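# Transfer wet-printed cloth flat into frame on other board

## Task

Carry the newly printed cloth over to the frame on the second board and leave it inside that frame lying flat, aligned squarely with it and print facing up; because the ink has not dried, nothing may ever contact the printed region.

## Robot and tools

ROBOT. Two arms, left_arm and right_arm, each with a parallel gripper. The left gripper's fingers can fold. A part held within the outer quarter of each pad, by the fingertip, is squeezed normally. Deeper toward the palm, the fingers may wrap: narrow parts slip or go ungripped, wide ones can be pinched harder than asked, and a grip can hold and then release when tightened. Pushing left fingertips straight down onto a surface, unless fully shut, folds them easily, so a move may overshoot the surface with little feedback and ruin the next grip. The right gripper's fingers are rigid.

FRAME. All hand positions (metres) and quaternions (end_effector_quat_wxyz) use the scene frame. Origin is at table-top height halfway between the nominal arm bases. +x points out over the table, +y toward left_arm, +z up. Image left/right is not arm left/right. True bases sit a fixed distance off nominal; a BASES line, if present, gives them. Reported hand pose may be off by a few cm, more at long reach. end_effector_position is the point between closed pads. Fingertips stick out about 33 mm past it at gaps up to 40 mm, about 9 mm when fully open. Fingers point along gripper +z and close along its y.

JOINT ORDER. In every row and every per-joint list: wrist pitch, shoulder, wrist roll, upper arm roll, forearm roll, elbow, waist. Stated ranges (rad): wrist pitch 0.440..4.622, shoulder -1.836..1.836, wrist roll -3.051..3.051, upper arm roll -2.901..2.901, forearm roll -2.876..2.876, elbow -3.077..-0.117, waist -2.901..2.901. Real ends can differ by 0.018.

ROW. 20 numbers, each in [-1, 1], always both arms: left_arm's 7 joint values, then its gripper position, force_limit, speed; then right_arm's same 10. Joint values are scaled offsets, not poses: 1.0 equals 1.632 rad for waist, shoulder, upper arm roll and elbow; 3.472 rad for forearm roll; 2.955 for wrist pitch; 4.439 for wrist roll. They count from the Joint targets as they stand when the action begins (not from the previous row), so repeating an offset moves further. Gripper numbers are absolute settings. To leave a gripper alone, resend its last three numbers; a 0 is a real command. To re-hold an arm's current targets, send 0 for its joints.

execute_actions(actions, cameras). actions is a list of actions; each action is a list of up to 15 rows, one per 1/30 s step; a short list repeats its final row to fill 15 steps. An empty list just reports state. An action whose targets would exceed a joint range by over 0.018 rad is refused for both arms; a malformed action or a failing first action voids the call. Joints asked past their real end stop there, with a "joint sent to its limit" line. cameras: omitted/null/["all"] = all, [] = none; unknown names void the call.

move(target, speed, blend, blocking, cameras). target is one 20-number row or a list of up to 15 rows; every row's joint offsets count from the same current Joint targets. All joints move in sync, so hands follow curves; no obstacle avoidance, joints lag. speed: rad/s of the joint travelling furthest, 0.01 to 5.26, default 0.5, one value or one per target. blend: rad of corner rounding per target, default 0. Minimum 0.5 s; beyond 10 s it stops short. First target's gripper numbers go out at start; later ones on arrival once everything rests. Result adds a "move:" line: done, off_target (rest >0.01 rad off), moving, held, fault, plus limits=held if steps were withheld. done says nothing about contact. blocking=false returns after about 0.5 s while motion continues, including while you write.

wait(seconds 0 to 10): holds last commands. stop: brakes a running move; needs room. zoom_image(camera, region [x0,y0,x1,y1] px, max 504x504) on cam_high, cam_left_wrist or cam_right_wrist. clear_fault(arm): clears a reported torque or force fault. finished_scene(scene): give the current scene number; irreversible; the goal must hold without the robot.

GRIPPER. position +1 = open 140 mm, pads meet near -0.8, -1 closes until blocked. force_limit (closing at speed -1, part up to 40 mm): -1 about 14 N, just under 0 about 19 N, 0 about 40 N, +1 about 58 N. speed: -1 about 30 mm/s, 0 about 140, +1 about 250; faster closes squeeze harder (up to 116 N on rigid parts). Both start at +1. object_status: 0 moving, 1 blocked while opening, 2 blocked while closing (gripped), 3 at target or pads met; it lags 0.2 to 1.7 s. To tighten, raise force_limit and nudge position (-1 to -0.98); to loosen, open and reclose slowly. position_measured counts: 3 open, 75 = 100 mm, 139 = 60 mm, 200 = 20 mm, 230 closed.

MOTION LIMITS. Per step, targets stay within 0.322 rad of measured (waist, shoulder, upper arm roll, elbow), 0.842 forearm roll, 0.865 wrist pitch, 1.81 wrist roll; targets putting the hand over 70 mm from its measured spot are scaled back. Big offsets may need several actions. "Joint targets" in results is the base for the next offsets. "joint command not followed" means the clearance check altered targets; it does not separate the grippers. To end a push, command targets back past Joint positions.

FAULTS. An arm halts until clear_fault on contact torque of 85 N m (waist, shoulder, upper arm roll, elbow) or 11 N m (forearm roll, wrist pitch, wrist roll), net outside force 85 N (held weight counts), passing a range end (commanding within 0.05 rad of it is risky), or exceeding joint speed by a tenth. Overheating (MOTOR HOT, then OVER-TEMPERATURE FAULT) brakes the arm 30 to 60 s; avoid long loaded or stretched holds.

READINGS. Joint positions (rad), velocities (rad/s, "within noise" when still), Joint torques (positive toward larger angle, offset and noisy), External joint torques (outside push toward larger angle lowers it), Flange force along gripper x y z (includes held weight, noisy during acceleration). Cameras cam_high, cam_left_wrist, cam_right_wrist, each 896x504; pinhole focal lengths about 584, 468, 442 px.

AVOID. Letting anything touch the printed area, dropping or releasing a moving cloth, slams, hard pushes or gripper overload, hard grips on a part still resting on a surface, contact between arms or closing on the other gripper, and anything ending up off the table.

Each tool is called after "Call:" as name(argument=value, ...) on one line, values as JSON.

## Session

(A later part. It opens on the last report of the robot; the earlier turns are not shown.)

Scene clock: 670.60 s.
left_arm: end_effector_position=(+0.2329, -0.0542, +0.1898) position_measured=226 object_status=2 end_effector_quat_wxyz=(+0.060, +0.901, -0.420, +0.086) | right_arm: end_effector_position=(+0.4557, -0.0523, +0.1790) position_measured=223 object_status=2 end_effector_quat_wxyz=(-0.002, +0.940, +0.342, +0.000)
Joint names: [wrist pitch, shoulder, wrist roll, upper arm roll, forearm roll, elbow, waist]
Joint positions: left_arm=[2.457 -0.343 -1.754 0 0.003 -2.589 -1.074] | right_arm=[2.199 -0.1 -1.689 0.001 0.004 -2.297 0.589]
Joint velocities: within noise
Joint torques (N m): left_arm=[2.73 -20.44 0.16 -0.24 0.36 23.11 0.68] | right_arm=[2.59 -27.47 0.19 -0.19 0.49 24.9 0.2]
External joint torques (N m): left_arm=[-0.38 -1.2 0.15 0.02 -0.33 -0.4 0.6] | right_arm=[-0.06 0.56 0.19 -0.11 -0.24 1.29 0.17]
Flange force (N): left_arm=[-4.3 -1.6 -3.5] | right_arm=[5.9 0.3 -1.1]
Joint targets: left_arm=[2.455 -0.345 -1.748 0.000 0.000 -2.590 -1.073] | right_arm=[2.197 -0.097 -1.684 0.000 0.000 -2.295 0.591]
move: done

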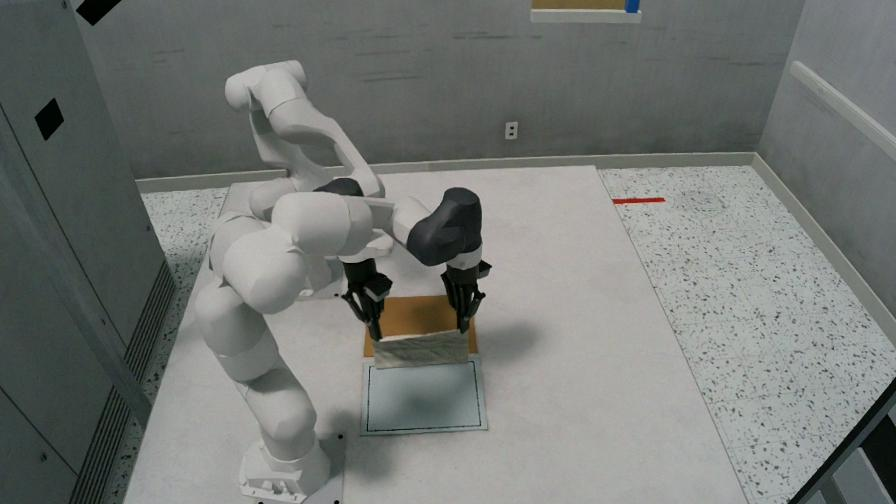

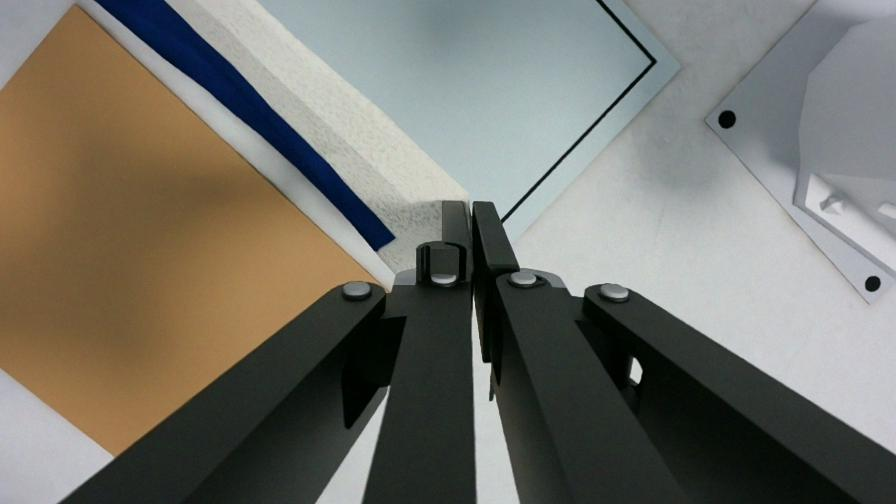

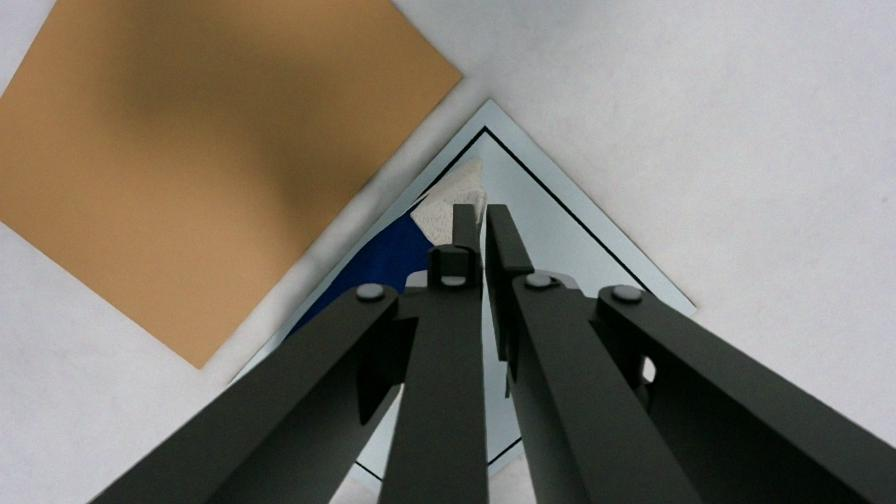

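Call:
move(target=[[0.0203,0.0893,-0.0088,0,0,0.0526,-0.0240,-1,-1,-1,0.0258,-0.0273,-0.0210,0,0,-0.0739,-0.0572,-1,-1,-1],[0.0502,0.2018,-0.0171,0,0,0.1109,-0.0464,-1,-1,-1,0.0609,-0.0235,-0.0401,0,0,-0.1338,-0.1091,-1,-1,-1],[0.0806,0.2881,-0.0211,0,0,0.1421,-0.0575,-1,-1,-1,0.1012,0.0129,-0.0515,0,0,-0.1703,-0.1401,-1,-1,-1]], speed=0.1, blend=0.02)

Call:
zoom_image(camera="cam_high", region=[350, 340, 500, 450])

Scene clock: 688.80 s.
left_arm: end_effector_position=(+0.2344, -0.1623, +0.0893) position_measured=226 object_status=2 end_effector_quat_wxyz=(+0.066, +0.899, -0.425, +0.079) | right_arm: end_effector_position=(+0.4549, -0.1717, +0.0798) position_measured=223 object_status=2 end_effector_quat_wxyz=(-0.001, +0.941, +0.339, +0.000)
Joint names: [wrist pitch, shoulder, wrist roll, upper arm roll, forearm roll, elbow, waist]
Joint positions: left_arm=[2.691 0.124 -1.835 0 0.003 -2.36 -1.165] | right_arm=[2.493 -0.078 -1.907 0.001 0.004 -2.571 0.364]
Joint velocities: left_arm=[0.003 -0.001 0 0.001 0 0 0] | right_arm=[0.002 0 -0.007 0 0 0 0]
Joint torques (N m): left_arm=[3.28 -33.05 -0.19 0.03 0.21 20.91 -0.14] | right_arm=[3.22 -25.43 0 -0.14 0.31 20.99 -0.94]
External joint torques (N m): left_arm=[0.19 -0.23 -0.2 -0.16 -0.33 0.08 -0.2] | right_arm=[0.58 0.13 0 -0.14 -0.24 0.57 -1.02]
Flange force (N): left_arm=[-0.6 0.4 -0.2] | right_arm=[1.4 1.8 1.6]
Joint targets: left_arm=[2.693 0.125 -1.841 0.000 0.000 -2.359 -1.167] | right_arm=[2.497 -0.076 -1.913 0.000 0.000 -2.573 0.362]
move: done

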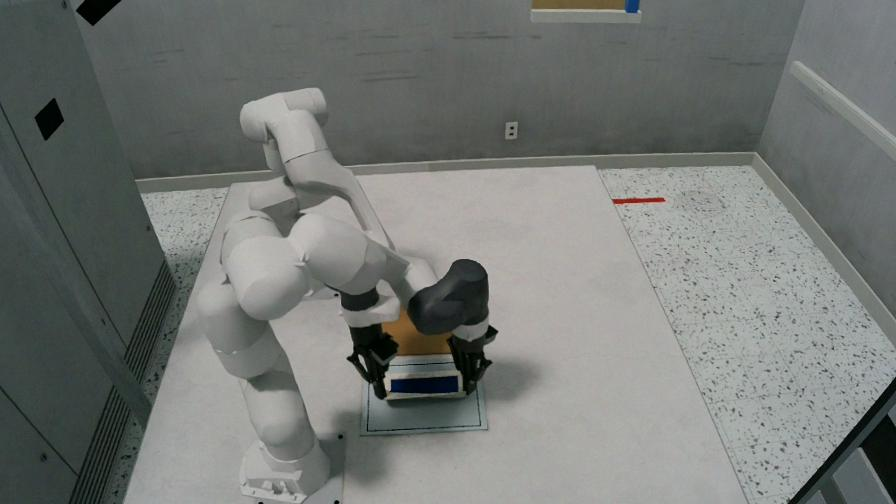

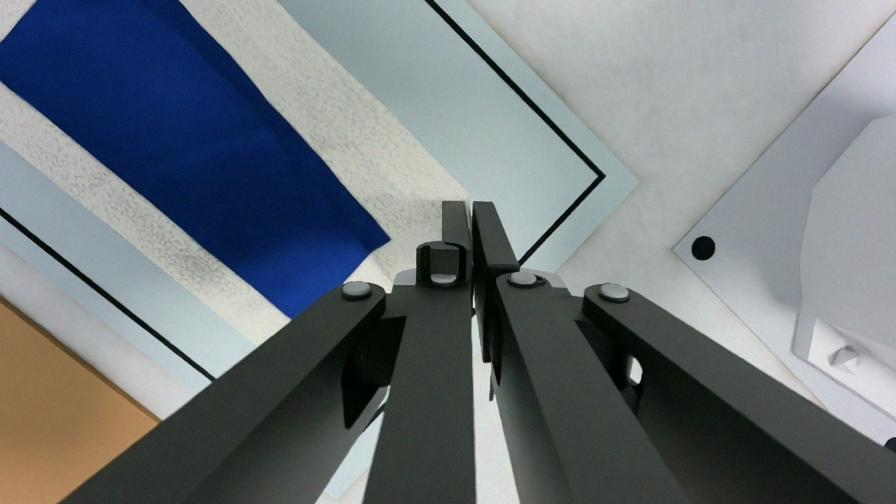

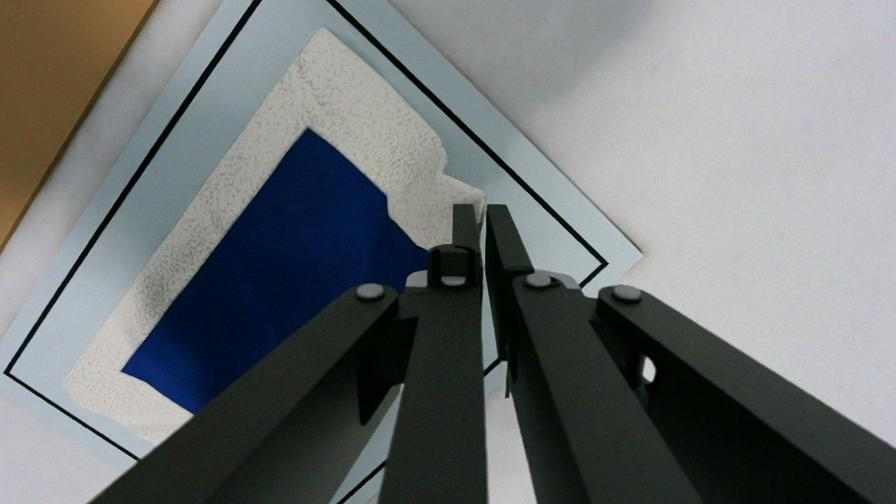

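Scaled by 3.360.

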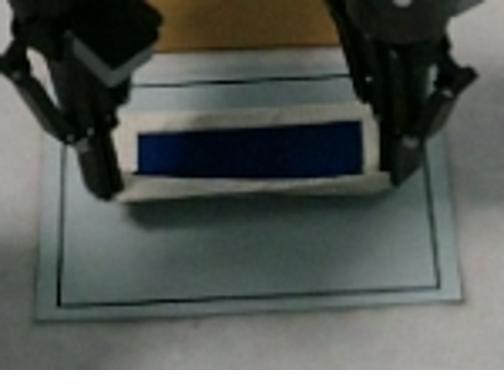

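Call:
move(target=[[-0.0603,-0.1988,0.0123,0,0,-0.0895,0.0335,-1,-1,-1,-0.0754,-0.0401,0.0305,0,0,0.0964,0.0829,-1,-1,-1],[-0.0934,-0.3656,0.0308,0,0,-0.1964,0.0836,-1,-1,-1,-0.1112,0.0233,0.0659,0,0,0.2246,0.1792,-1,-1,-1]], speed=0.14, blend=0.02, cameras=["cam_high"])

Call:
zoom_image(camera="cam_high", region=[360, 300, 480, 370])

Scene clock: 712.47 s.
left_arm: end_effector_position=(+0.2320, -0.0147, +0.1970) position_measured=226 object_status=2 end_effector_quat_wxyz=(+0.057, +0.901, -0.420, +0.089) | right_arm: end_effector_position=(+0.4560, -0.0122, +0.1861) position_measured=223 object_status=2 end_effector_quat_wxyz=(-0.002, +0.940, +0.342, +0.000)
Joint names: [wrist pitch, shoulder, wrist roll, upper arm roll, forearm roll, elbow, waist]
Joint positions: left_arm=[2.419 -0.47 -1.711 0 0.003 -2.678 -1.031] | right_arm=[2.169 -0.041 -1.625 0.001 0.004 -2.208 0.653]
Joint velocities: left_arm=[-0.001 0.001 0.005 0 0.001 -0.001 0] | right_arm=[-0.001 0.001 0.005 0.001 -0.001 0.001 0]
Joint torques (N m): left_arm=[2.72 -16.26 0.15 -0.33 0.38 23.43 0.7] | right_arm=[2.6 -29.67 0.22 -0.18 0.49 25.08 0.16]
External joint torques (N m): left_arm=[-0.4 -1.15 0.14 0.14 -0.34 -0.43 0.73] | right_arm=[-0.05 0.59 0.22 -0.07 -0.24 1.29 0.22]
Flange force (N): left_arm=[-4.6 -1.7 -3.5] | right_arm=[6.2 -0.2 -1.2]
Joint targets: left_arm=[2.417 -0.472 -1.705 0.000 0.000 -2.679 -1.030] | right_arm=[2.168 -0.038 -1.620 0.000 0.000 -2.206 0.655]
move: done
Images, in order (width x height): cam_high 896x504.

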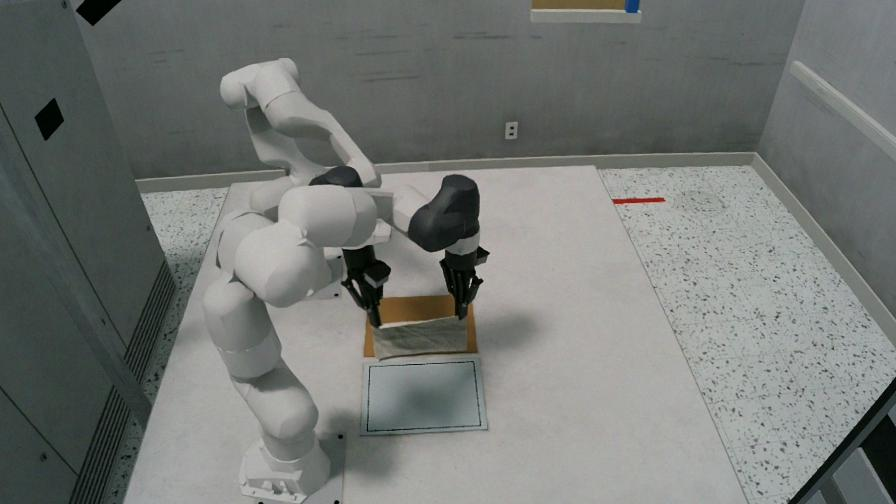

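Scaled by 4.200.

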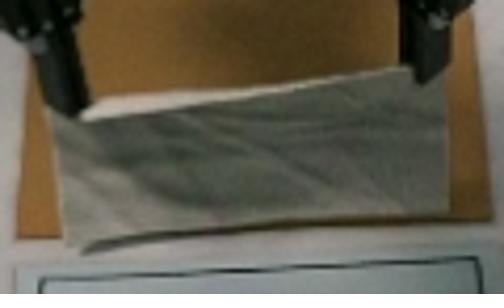

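Call:
move(target=[[0.0331,0.1001,-0.0099,0,0,0.0401,-0.0270,-1,-1,-1,0.0332,-0.0273,-0.0193,0,0,-0.0874,-0.0525,-1,-1,-1],[0.1046,0.3094,-0.0239,0,0,0.1200,-0.0651,-1,-1,-1,0.1080,0.0032,-0.0471,0,0,-0.1923,-0.1280,-1,-1,-1]], speed=0.12, blend=0.02)

Call:
zoom_image(camera="cam_high", region=[350, 330, 500, 440])

Scene clock: 722.87 s.
left_arm: end_effector_position=(+0.2338, -0.1219, +0.0894) position_measured=226 object_status=2 end_effector_quat_wxyz=(+0.064, +0.899, -0.425, +0.081) | right_arm: end_effector_position=(+0.4553, -0.1306, +0.0799) position_measured=223 object_status=2 end_effector_quat_wxyz=(-0.001, +0.941, +0.339, +0.000)
Joint names: [wrist pitch, shoulder, wrist roll, upper arm roll, forearm roll, elbow, waist]
Joint positions: left_arm=[2.724 0.032 -1.804 0 0.003 -2.485 -1.135] | right_arm=[2.484 -0.035 -1.824 0.001 0.004 -2.519 0.448]
Joint velocities: within noise
Joint torques (N m): left_arm=[3.35 -29.29 -0.33 0.06 0.17 20.52 -0.11] | right_arm=[3.15 -27.11 -0.09 -0.17 0.3 21.03 -0.97]
External joint torques (N m): left_arm=[0.24 0.05 -0.34 0.08 -0.36 0.07 -0.06] | right_arm=[0.49 0.16 -0.09 -0.05 -0.25 0.42 -0.88]
Flange force (N): left_arm=[-0.1 0.6 0.8] | right_arm=[1.1 1.5 1.5]
Joint targets: left_arm=[2.726 0.033 -1.811 0.000 0.000 -2.483 -1.136] | right_arm=[2.487 -0.033 -1.829 0.000 0.000 -2.520 0.446]
move: done

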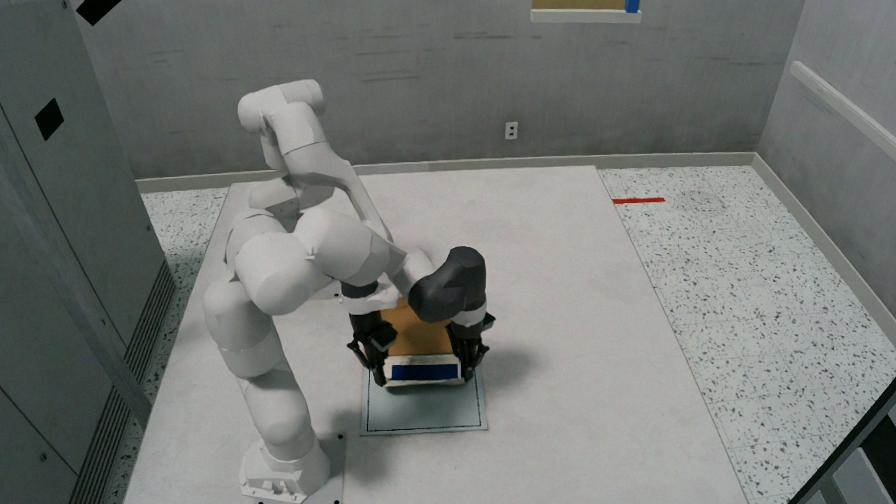

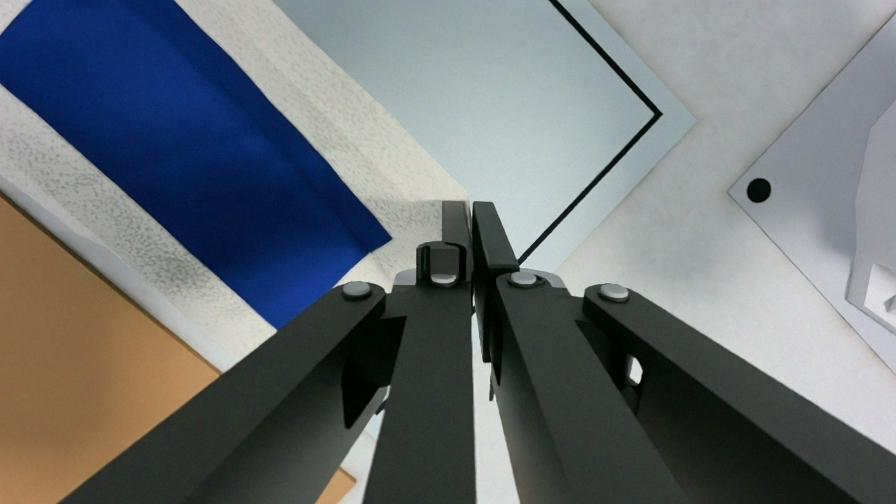

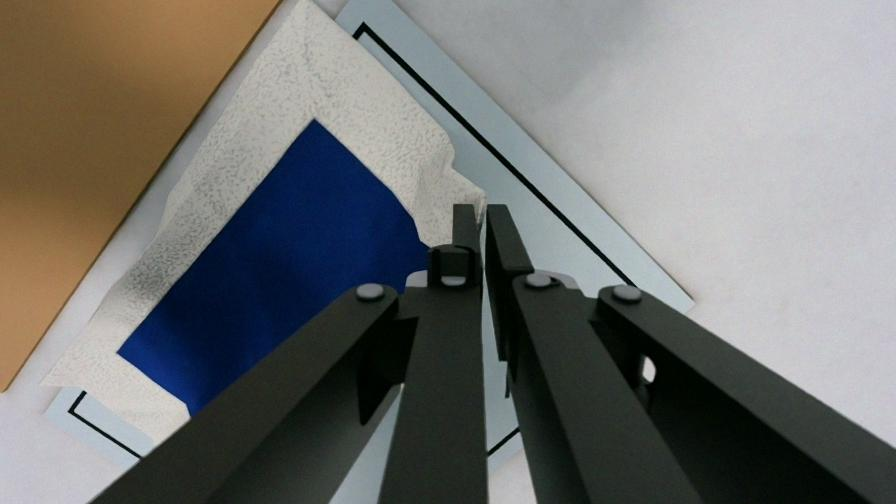

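Scaled by 3.360.

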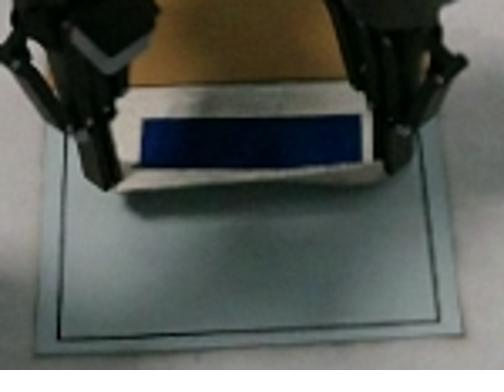

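Call:
move(target=[-0.01956,0.09127,-0.01076,0,0,0.12669,-0.02928,-1,-1,-1,0.00399,-0.03425,-0.02553,0,0,-0.04148,-0.06946,-1,-1,-1], speed=0.12)

Scene clock: 753.70 s.
left_arm: end_effector_position=(+0.2350, -0.1891, +0.0902) position_measured=226 object_status=2 end_effector_quat_wxyz=(+0.069, +0.899, -0.425, +0.080) | right_arm: end_effector_position=(+0.4540, -0.1861, +0.0775) position_measured=223 object_status=2 end_effector_quat_wxyz=(-0.001, +0.941, +0.339, -0.002)
Joint names: [wrist pitch, shoulder, wrist roll, upper arm roll, forearm roll, elbow, waist]
Joint positions: left_arm=[2.671 0.181 -1.852 0 0.003 -2.278 -1.182] | right_arm=[2.496 -0.086 -1.937 0.001 0.004 -2.586 0.335]
Joint velocities: left_arm=[0.001 0.001 -0.004 0.001 0 0 0.001] | right_arm=[0 0 -0.007 -0.001 0 -0.001 0.001]
Joint torques (N m): left_arm=[2.76 -35.24 -0.28 0.12 0.23 21.34 -0.13] | right_arm=[3.17 -26.4 -0.08 -0.14 0.31 20.79 -0.86]
External joint torques (N m): left_arm=[-0.34 -0.2 -0.29 -0.22 -0.33 0.19 -0.29] | right_arm=[0.55 -1.29 -0.08 -0.11 -0.24 0.53 -0.91]
Flange force (N): left_arm=[0.5 1.1 -1.1] | right_arm=[-2.4 0.5 -1.7]
Joint targets: left_arm=[2.668 0.182 -1.858 0.000 0.000 -2.276 -1.184] | right_arm=[2.499 -0.089 -1.942 0.000 0.000 -2.588 0.333]
move: done

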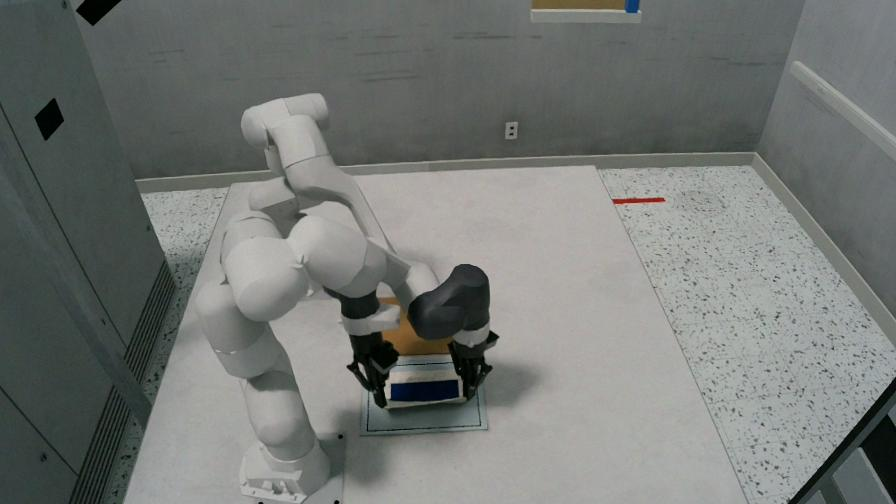

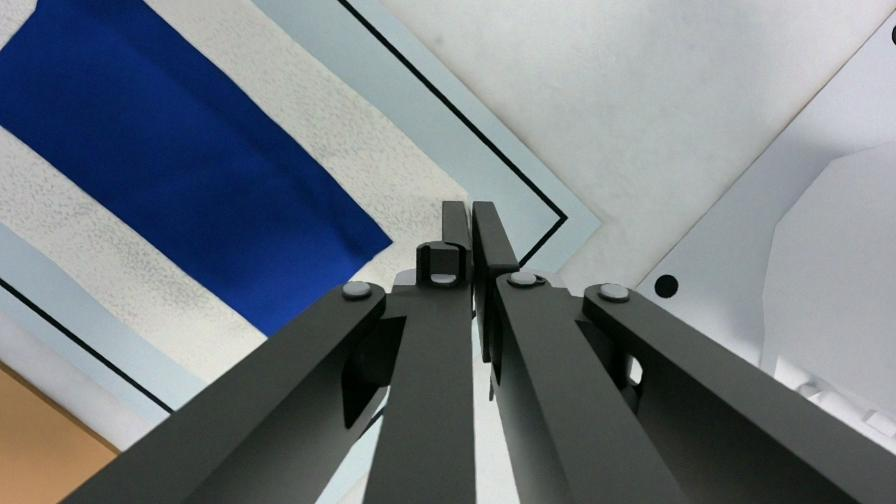

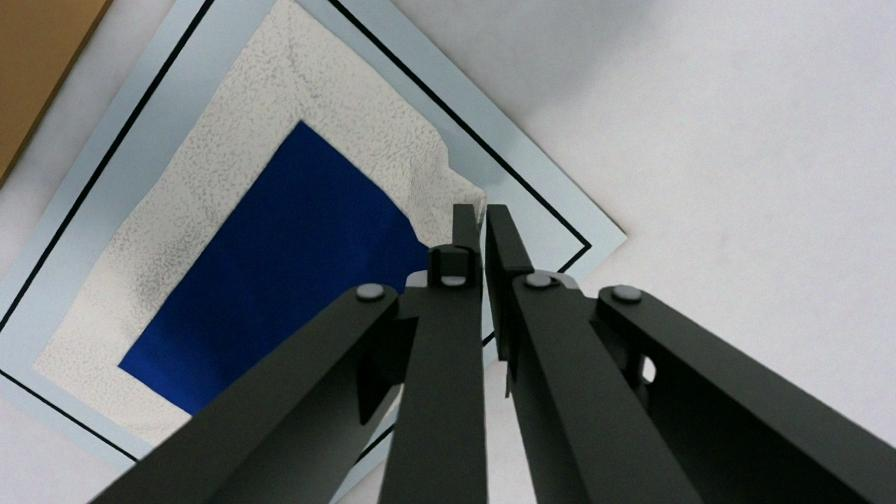

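Call:
move(target=[[-0.02335,-0.1370,0.00966,0,0,-0.09471,0.02628,-1,-1,-1,-0.04686,-0.02091,0.02645,0,0,0.06393,0.07193,-1,-1,-1],[-0.08094,-0.29377,0.02081,0,0,-0.14722,0.05661,-1,-1,-1,-0.1094,-0.03494,0.04942,0,0,0.16315,0.13443,-1,-1,-1],[-0.11358,-0.3789,0.02862,0,0,-0.17324,0.07784,-1,-1,-1,-0.13781,-0.02006,0.06271,0,0,0.22947,0.17057,-1,-1,-1],[-0.12193,-0.4513,0.03881,0,0,-0.23053,0.10556,-1,-1,-1,-0.14132,0.0232,0.07665,0,0,0.27909,0.20849,-1,-1,-1]], speed=0.2, blend=0.05)

Scene clock: 822.33 s.
left_arm: end_effector_position=(+0.2331, -0.0014, +0.2300) position_measured=226 object_status=2 end_effector_quat_wxyz=(+0.055, +0.901, -0.420, +0.090) | right_arm: end_effector_position=(+0.4562, -0.0003, +0.2191) position_measured=223 object_status=2 end_effector_quat_wxyz=(-0.002, +0.940, +0.342, +0.000)
Joint names: [wrist pitch, shoulder, wrist roll, upper arm roll, forearm roll, elbow, waist]
Joint positions: left_arm=[2.31 -0.552 -1.693 0 0.003 -2.651 -1.013] | right_arm=[2.083 -0.054 -1.607 0 0.004 -2.134 0.671]
Joint velocities: left_arm=[0.001 -0.001 0.004 -0.001 0 0.001 0] | right_arm=[-0.001 0 0.007 0 0 0.001 0]
Joint torques (N m): left_arm=[2.76 -14.1 0.11 -0.34 0.4 24.13 0.74] | right_arm=[2.61 -29.73 0.26 -0.16 0.54 25.54 0.15]
External joint torques (N m): left_arm=[-0.37 -0.92 0.1 0.13 -0.37 -0.49 0.7] | right_arm=[-0.06 0.63 0.26 -0.01 -0.23 1.16 0.24]
Flange force (N): left_arm=[-4.4 -1.4 -2.3] | right_arm=[5.9 -0.5 -1.4]
Joint targets: left_arm=[2.308 -0.554 -1.686 0.000 0.000 -2.653 -1.012] | right_arm=[2.081 -0.051 -1.602 0.000 0.000 -2.132 0.673]
move: done

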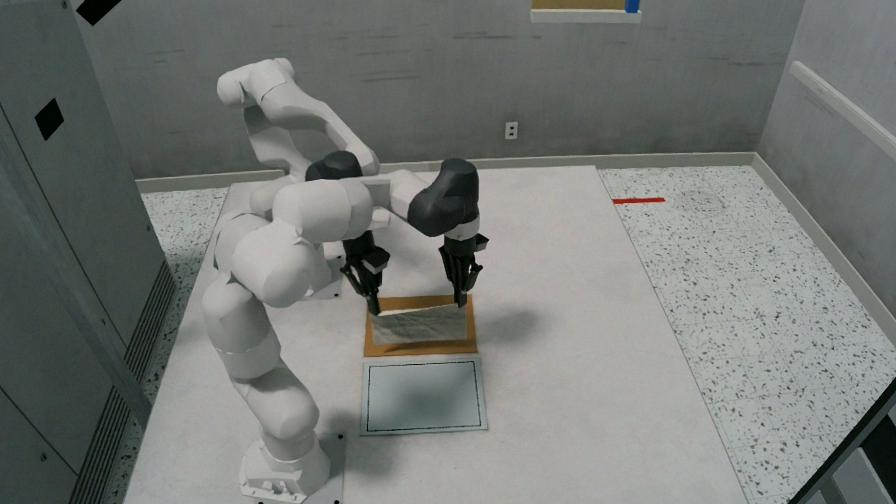

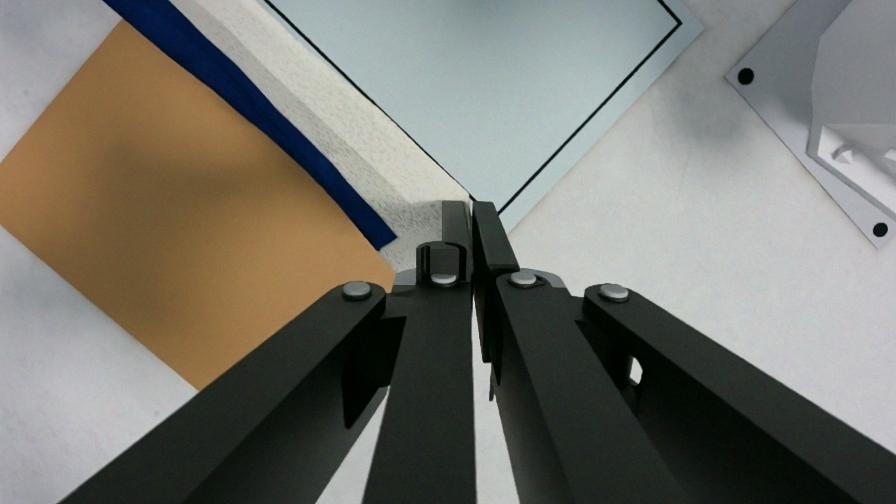

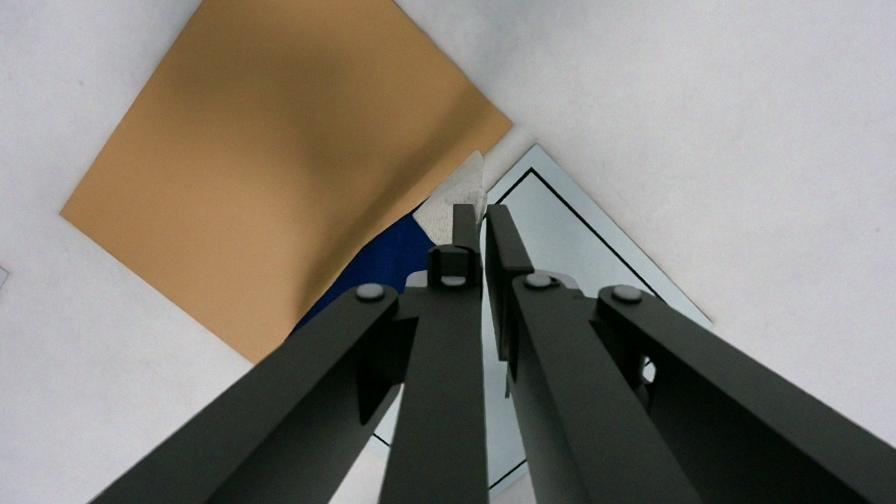

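Call:
move(target=[[0.04351,0.06916,-0.00531,0,0,-0.00962,-0.01444,-1,-1,-1,0.03457,0.00296,-0.00681,0,0,-0.05964,-0.01852,-1,-1,-1],[0.08337,0.20174,-0.018,0,0,0.05079,-0.04895,-1,-1,-1,0.07047,-0.02123,-0.02723,0,0,-0.14884,-0.07406,-1,-1,-1],[0.13433,0.35465,-0.02823,0,0,0.11142,-0.07679,-1,-1,-1,0.13005,0.00648,-0.04801,0,0,-0.22902,-0.13059,-1,-1,-1]], speed=0.18, blend=0.05)

Scene clock: 831.20 s.
left_arm: end_effector_position=(+0.2346, -0.1246, +0.0964) position_measured=226 object_status=2 end_effector_quat_wxyz=(+0.064, +0.899, -0.425, +0.081) | right_arm: end_effector_position=(+0.4553, -0.1237, +0.0868) position_measured=223 object_status=2 end_effector_quat_wxyz=(-0.001, +0.941, +0.339, +0.000)
Joint names: [wrist pitch, shoulder, wrist roll, upper arm roll, forearm roll, elbow, waist]
Joint positions: left_arm=[2.703 0.023 -1.805 0 0.003 -2.472 -1.136] | right_arm=[2.463 -0.042 -1.81 0 0.004 -2.505 0.462]
Joint velocities: left_arm=[within noise] | right_arm=[0.001 0 -0.006 -0.001 0 -0.001 -0.001]
Joint torques (N m): left_arm=[3.27 -29.33 -0.22 -0.01 0.2 20.84 -0.11] | right_arm=[3.2 -27.23 -0.06 -0.08 0.32 21.41 -0.92]
External joint torques (N m): left_arm=[0.17 0.02 -0.23 -0.02 -0.33 0.11 -0.1] | right_arm=[0.55 0.06 -0.06 0.01 -0.25 0.56 -0.87]
Flange force (N): left_arm=[0.1 0.5 0.5] | right_arm=[1.4 1.4 1.3]
Joint targets: left_arm=[2.705 0.025 -1.811 0.000 0.000 -2.471 -1.137] | right_arm=[2.466 -0.040 -1.815 0.000 0.000 -2.506 0.460]
move: done

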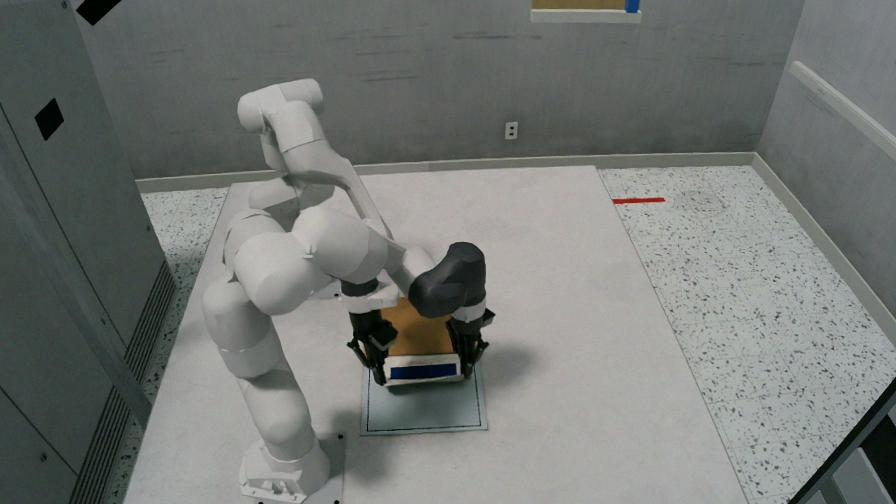

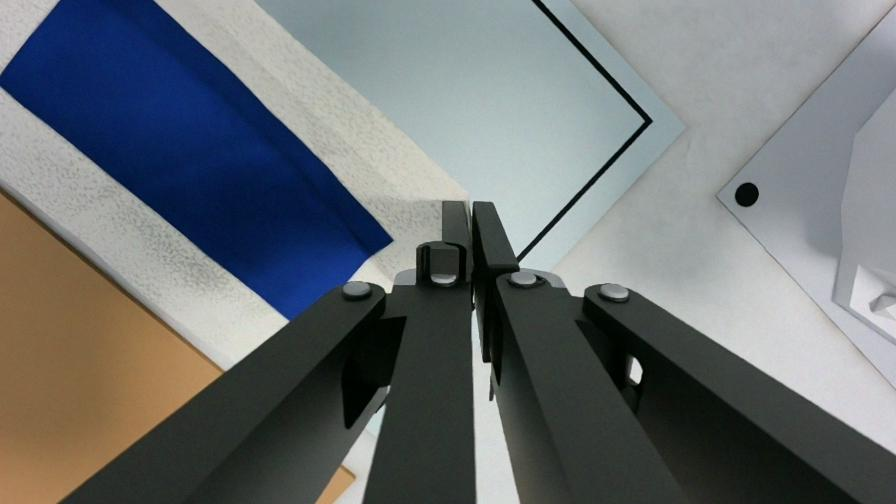

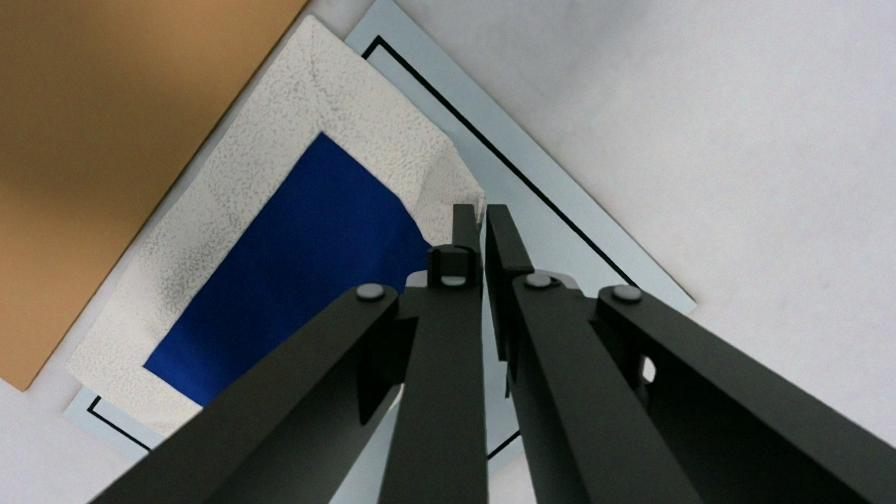

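Call:
move(target=[[0.02097,0.10978,-0.00703,0,0,0.07181,-0.01911,-1,-1,-1,0.0373,0.02425,-0.01807,0,0,-0.04329,-0.04916,-1,-1,-1],[0.0191,0.17339,-0.01232,0,0,0.1388,-0.0335,-1,-1,-1,0.05698,0.03484,-0.03423,0,0,-0.06833,-0.0931,-1,-1,-1]], speed=0.1, blend=0.03)

Scene clock: 849.43 s.
left_arm: end_effector_position=(+0.2352, -0.2015, +0.0431) position_measured=226 object_status=2 end_effector_quat_wxyz=(+0.070, +0.899, -0.425, +0.079) | right_arm: end_effector_position=(+0.4552, -0.1973, +0.0349) position_measured=223 object_status=2 end_effector_quat_wxyz=(-0.001, +0.941, +0.339, +0.001)
Joint names: [wrist pitch, shoulder, wrist roll, upper arm roll, forearm roll, elbow, waist]
Joint positions: left_arm=[2.763 0.306 -1.86 0 0.003 -2.246 -1.19] | right_arm=[2.631 0.014 -1.962 0 0.004 -2.616 0.31]
Joint velocities: left_arm=[within noise] | right_arm=[0.001 -0.001 -0.005 0 0.001 -0.002 0]
Joint torques (N m): left_arm=[2.87 -37.96 -0.18 0.18 0.17 20.06 -0.11] | right_arm=[3.22 -26.51 -0.05 -0.04 0.23 18.9 -0.92]
External joint torques (N m): left_arm=[-0.24 -0.1 -0.2 -0.07 -0.33 0.1 -0.04] | right_arm=[0.59 0.16 -0.05 -0.06 -0.22 0.55 -0.92]
Flange force (N): left_arm=[0.5 0.4 -0.6] | right_arm=[1.1 1.8 2.1]
Joint targets: left_arm=[2.761 0.308 -1.866 0.000 0.000 -2.244 -1.192] | right_arm=[2.634 0.017 -1.967 0.000 0.000 -2.618 0.308]
move: done

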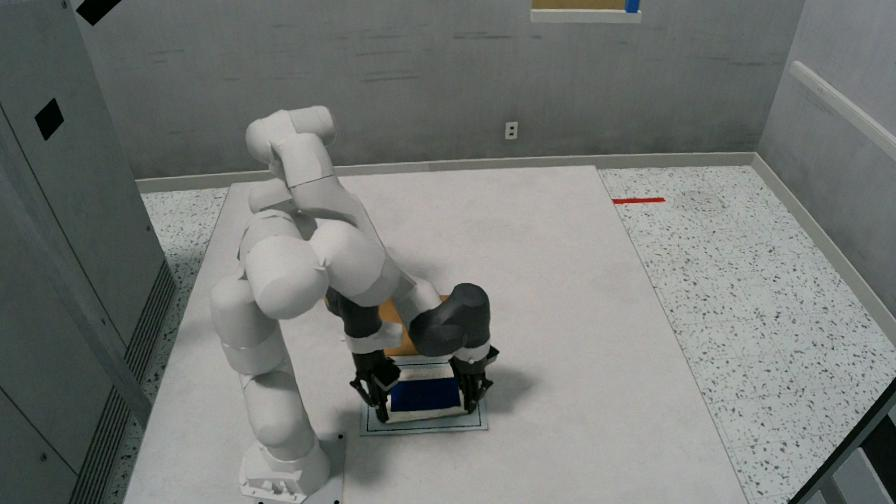

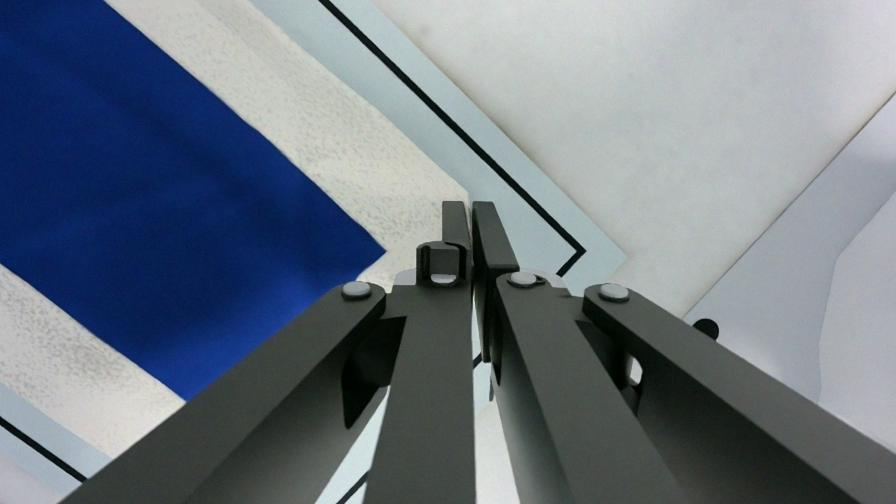

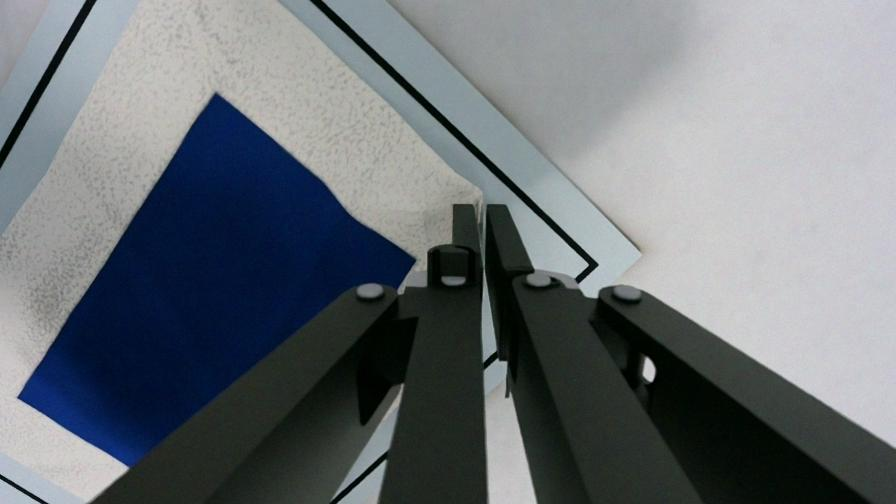

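Call:
zoom_image(camera="cam_right_wrist", region=[0, 0, 500, 504])

Call:
zoom_image(camera="cam_left_wrist", region=[0, 0, 500, 504])

Call:
zoom_image(camera="cam_high", region=[340, 280, 520, 450])

Scaled by 1.000.

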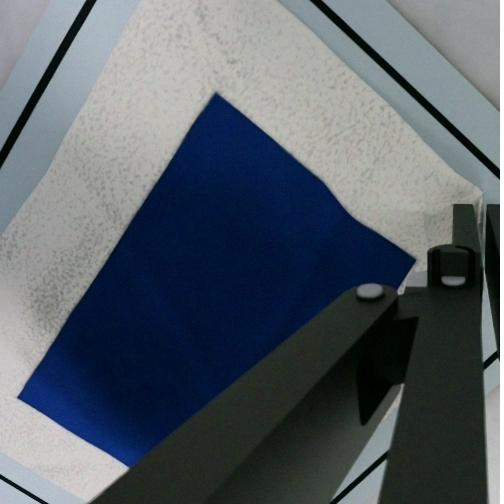

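Scaled by 1.000.

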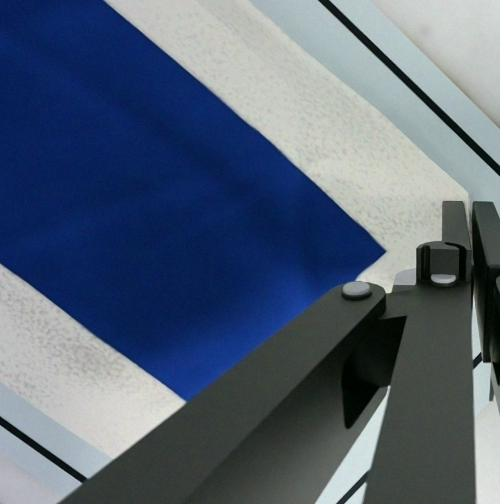

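Scaled by 2.800.

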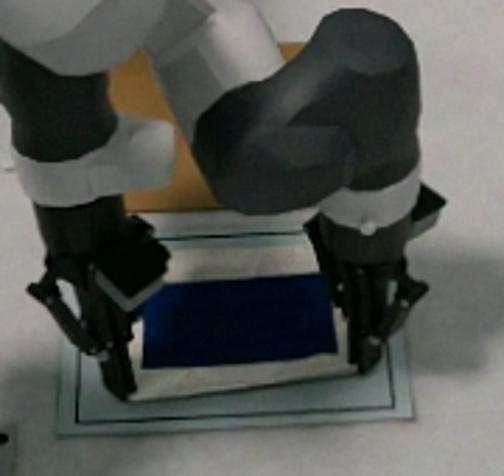

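Call:
move(target=[[0.0007,0.0013,0,0,0,0,0,-1,-1,-1,0.00396,0.00678,0,0,0,-0.00039,0,-1,-1,-1],[0.0007,0.0013,0,0,0,0,0,-0.6,-1,-1,0.00396,0.00678,0,0,0,-0.00039,0,-0.6,-1,-1]], speed=0.05)

Scene clock: 867.13 s.
left_arm: end_effector_position=(+0.2348, -0.2011, +0.0419) position_measured=205 object_status=0 end_effector_quat_wxyz=(+0.069, +0.899, -0.425, +0.078) | right_arm: end_effector_position=(+0.4557, -0.1973, +0.0312) position_measured=205 object_status=3 end_effector_quat_wxyz=(-0.001, +0.941, +0.339, +0.001)
Joint names: [wrist pitch, shoulder, wrist roll, upper arm roll, forearm roll, elbow, waist]
Joint positions: left_arm=[2.763 0.308 -1.861 0 0.003 -2.245 -1.19] | right_arm=[2.644 0.025 -1.964 0 0.004 -2.617 0.31]
Joint velocities: within noise
Joint torques (N m): left_arm=[3.15 -38.11 -0.19 0.47 0.17 19.95 0.07] | right_arm=[3.04 -26.54 -0.06 0.08 0.2 18.65 -0.8]
External joint torques (N m): left_arm=[0.03 -0.19 -0.21 0.25 -0.34 0 0.16] | right_arm=[0.38 0.49 -0.05 0.05 -0.24 0.36 -0.8]
Flange force (N): left_arm=[-0.4 -0.2 -0.5] | right_arm=[1.5 1.7 2.4]
Joint targets: left_arm=[2.763 0.310 -1.866 0.000 0.000 -2.244 -1.192] | right_arm=[2.646 0.028 -1.967 0.000 0.000 -2.618 0.308]
move: done

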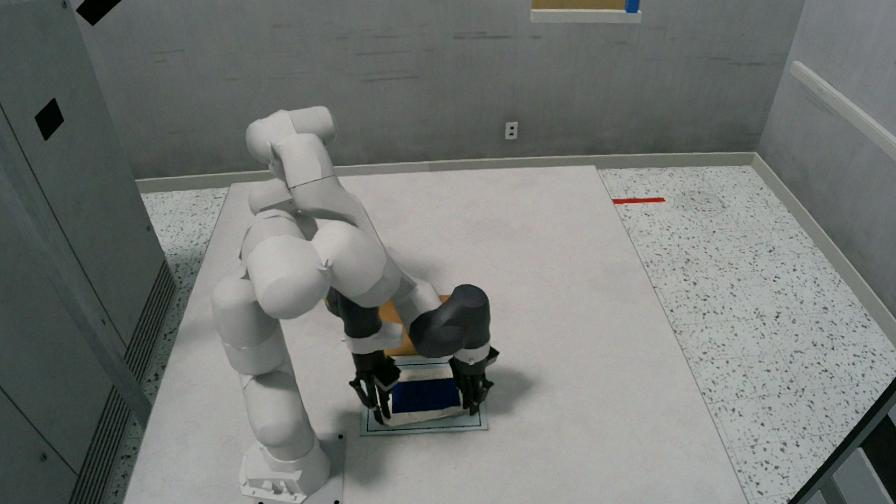

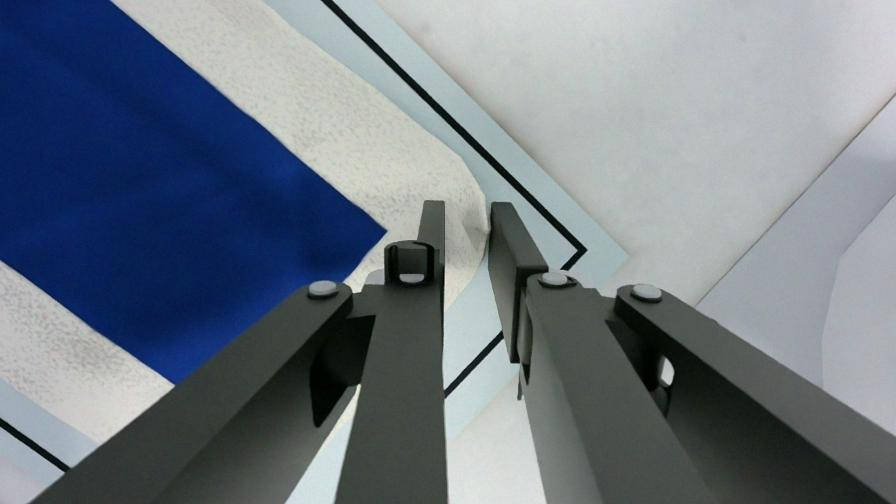

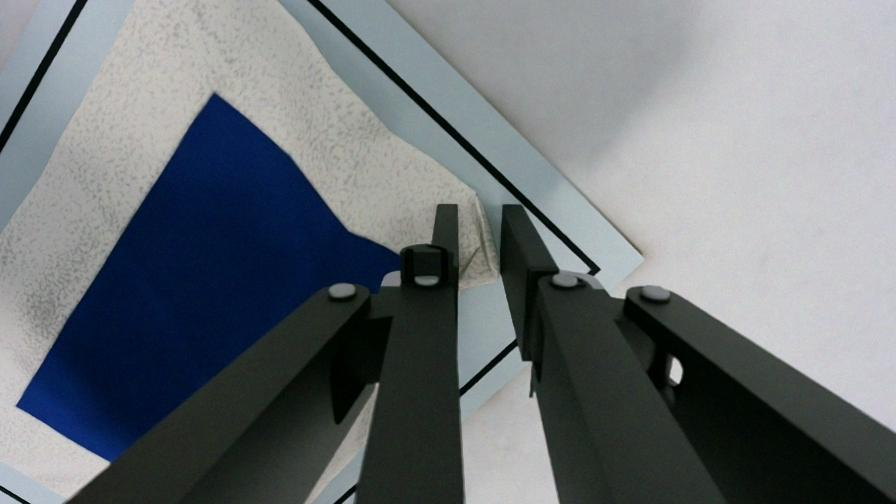

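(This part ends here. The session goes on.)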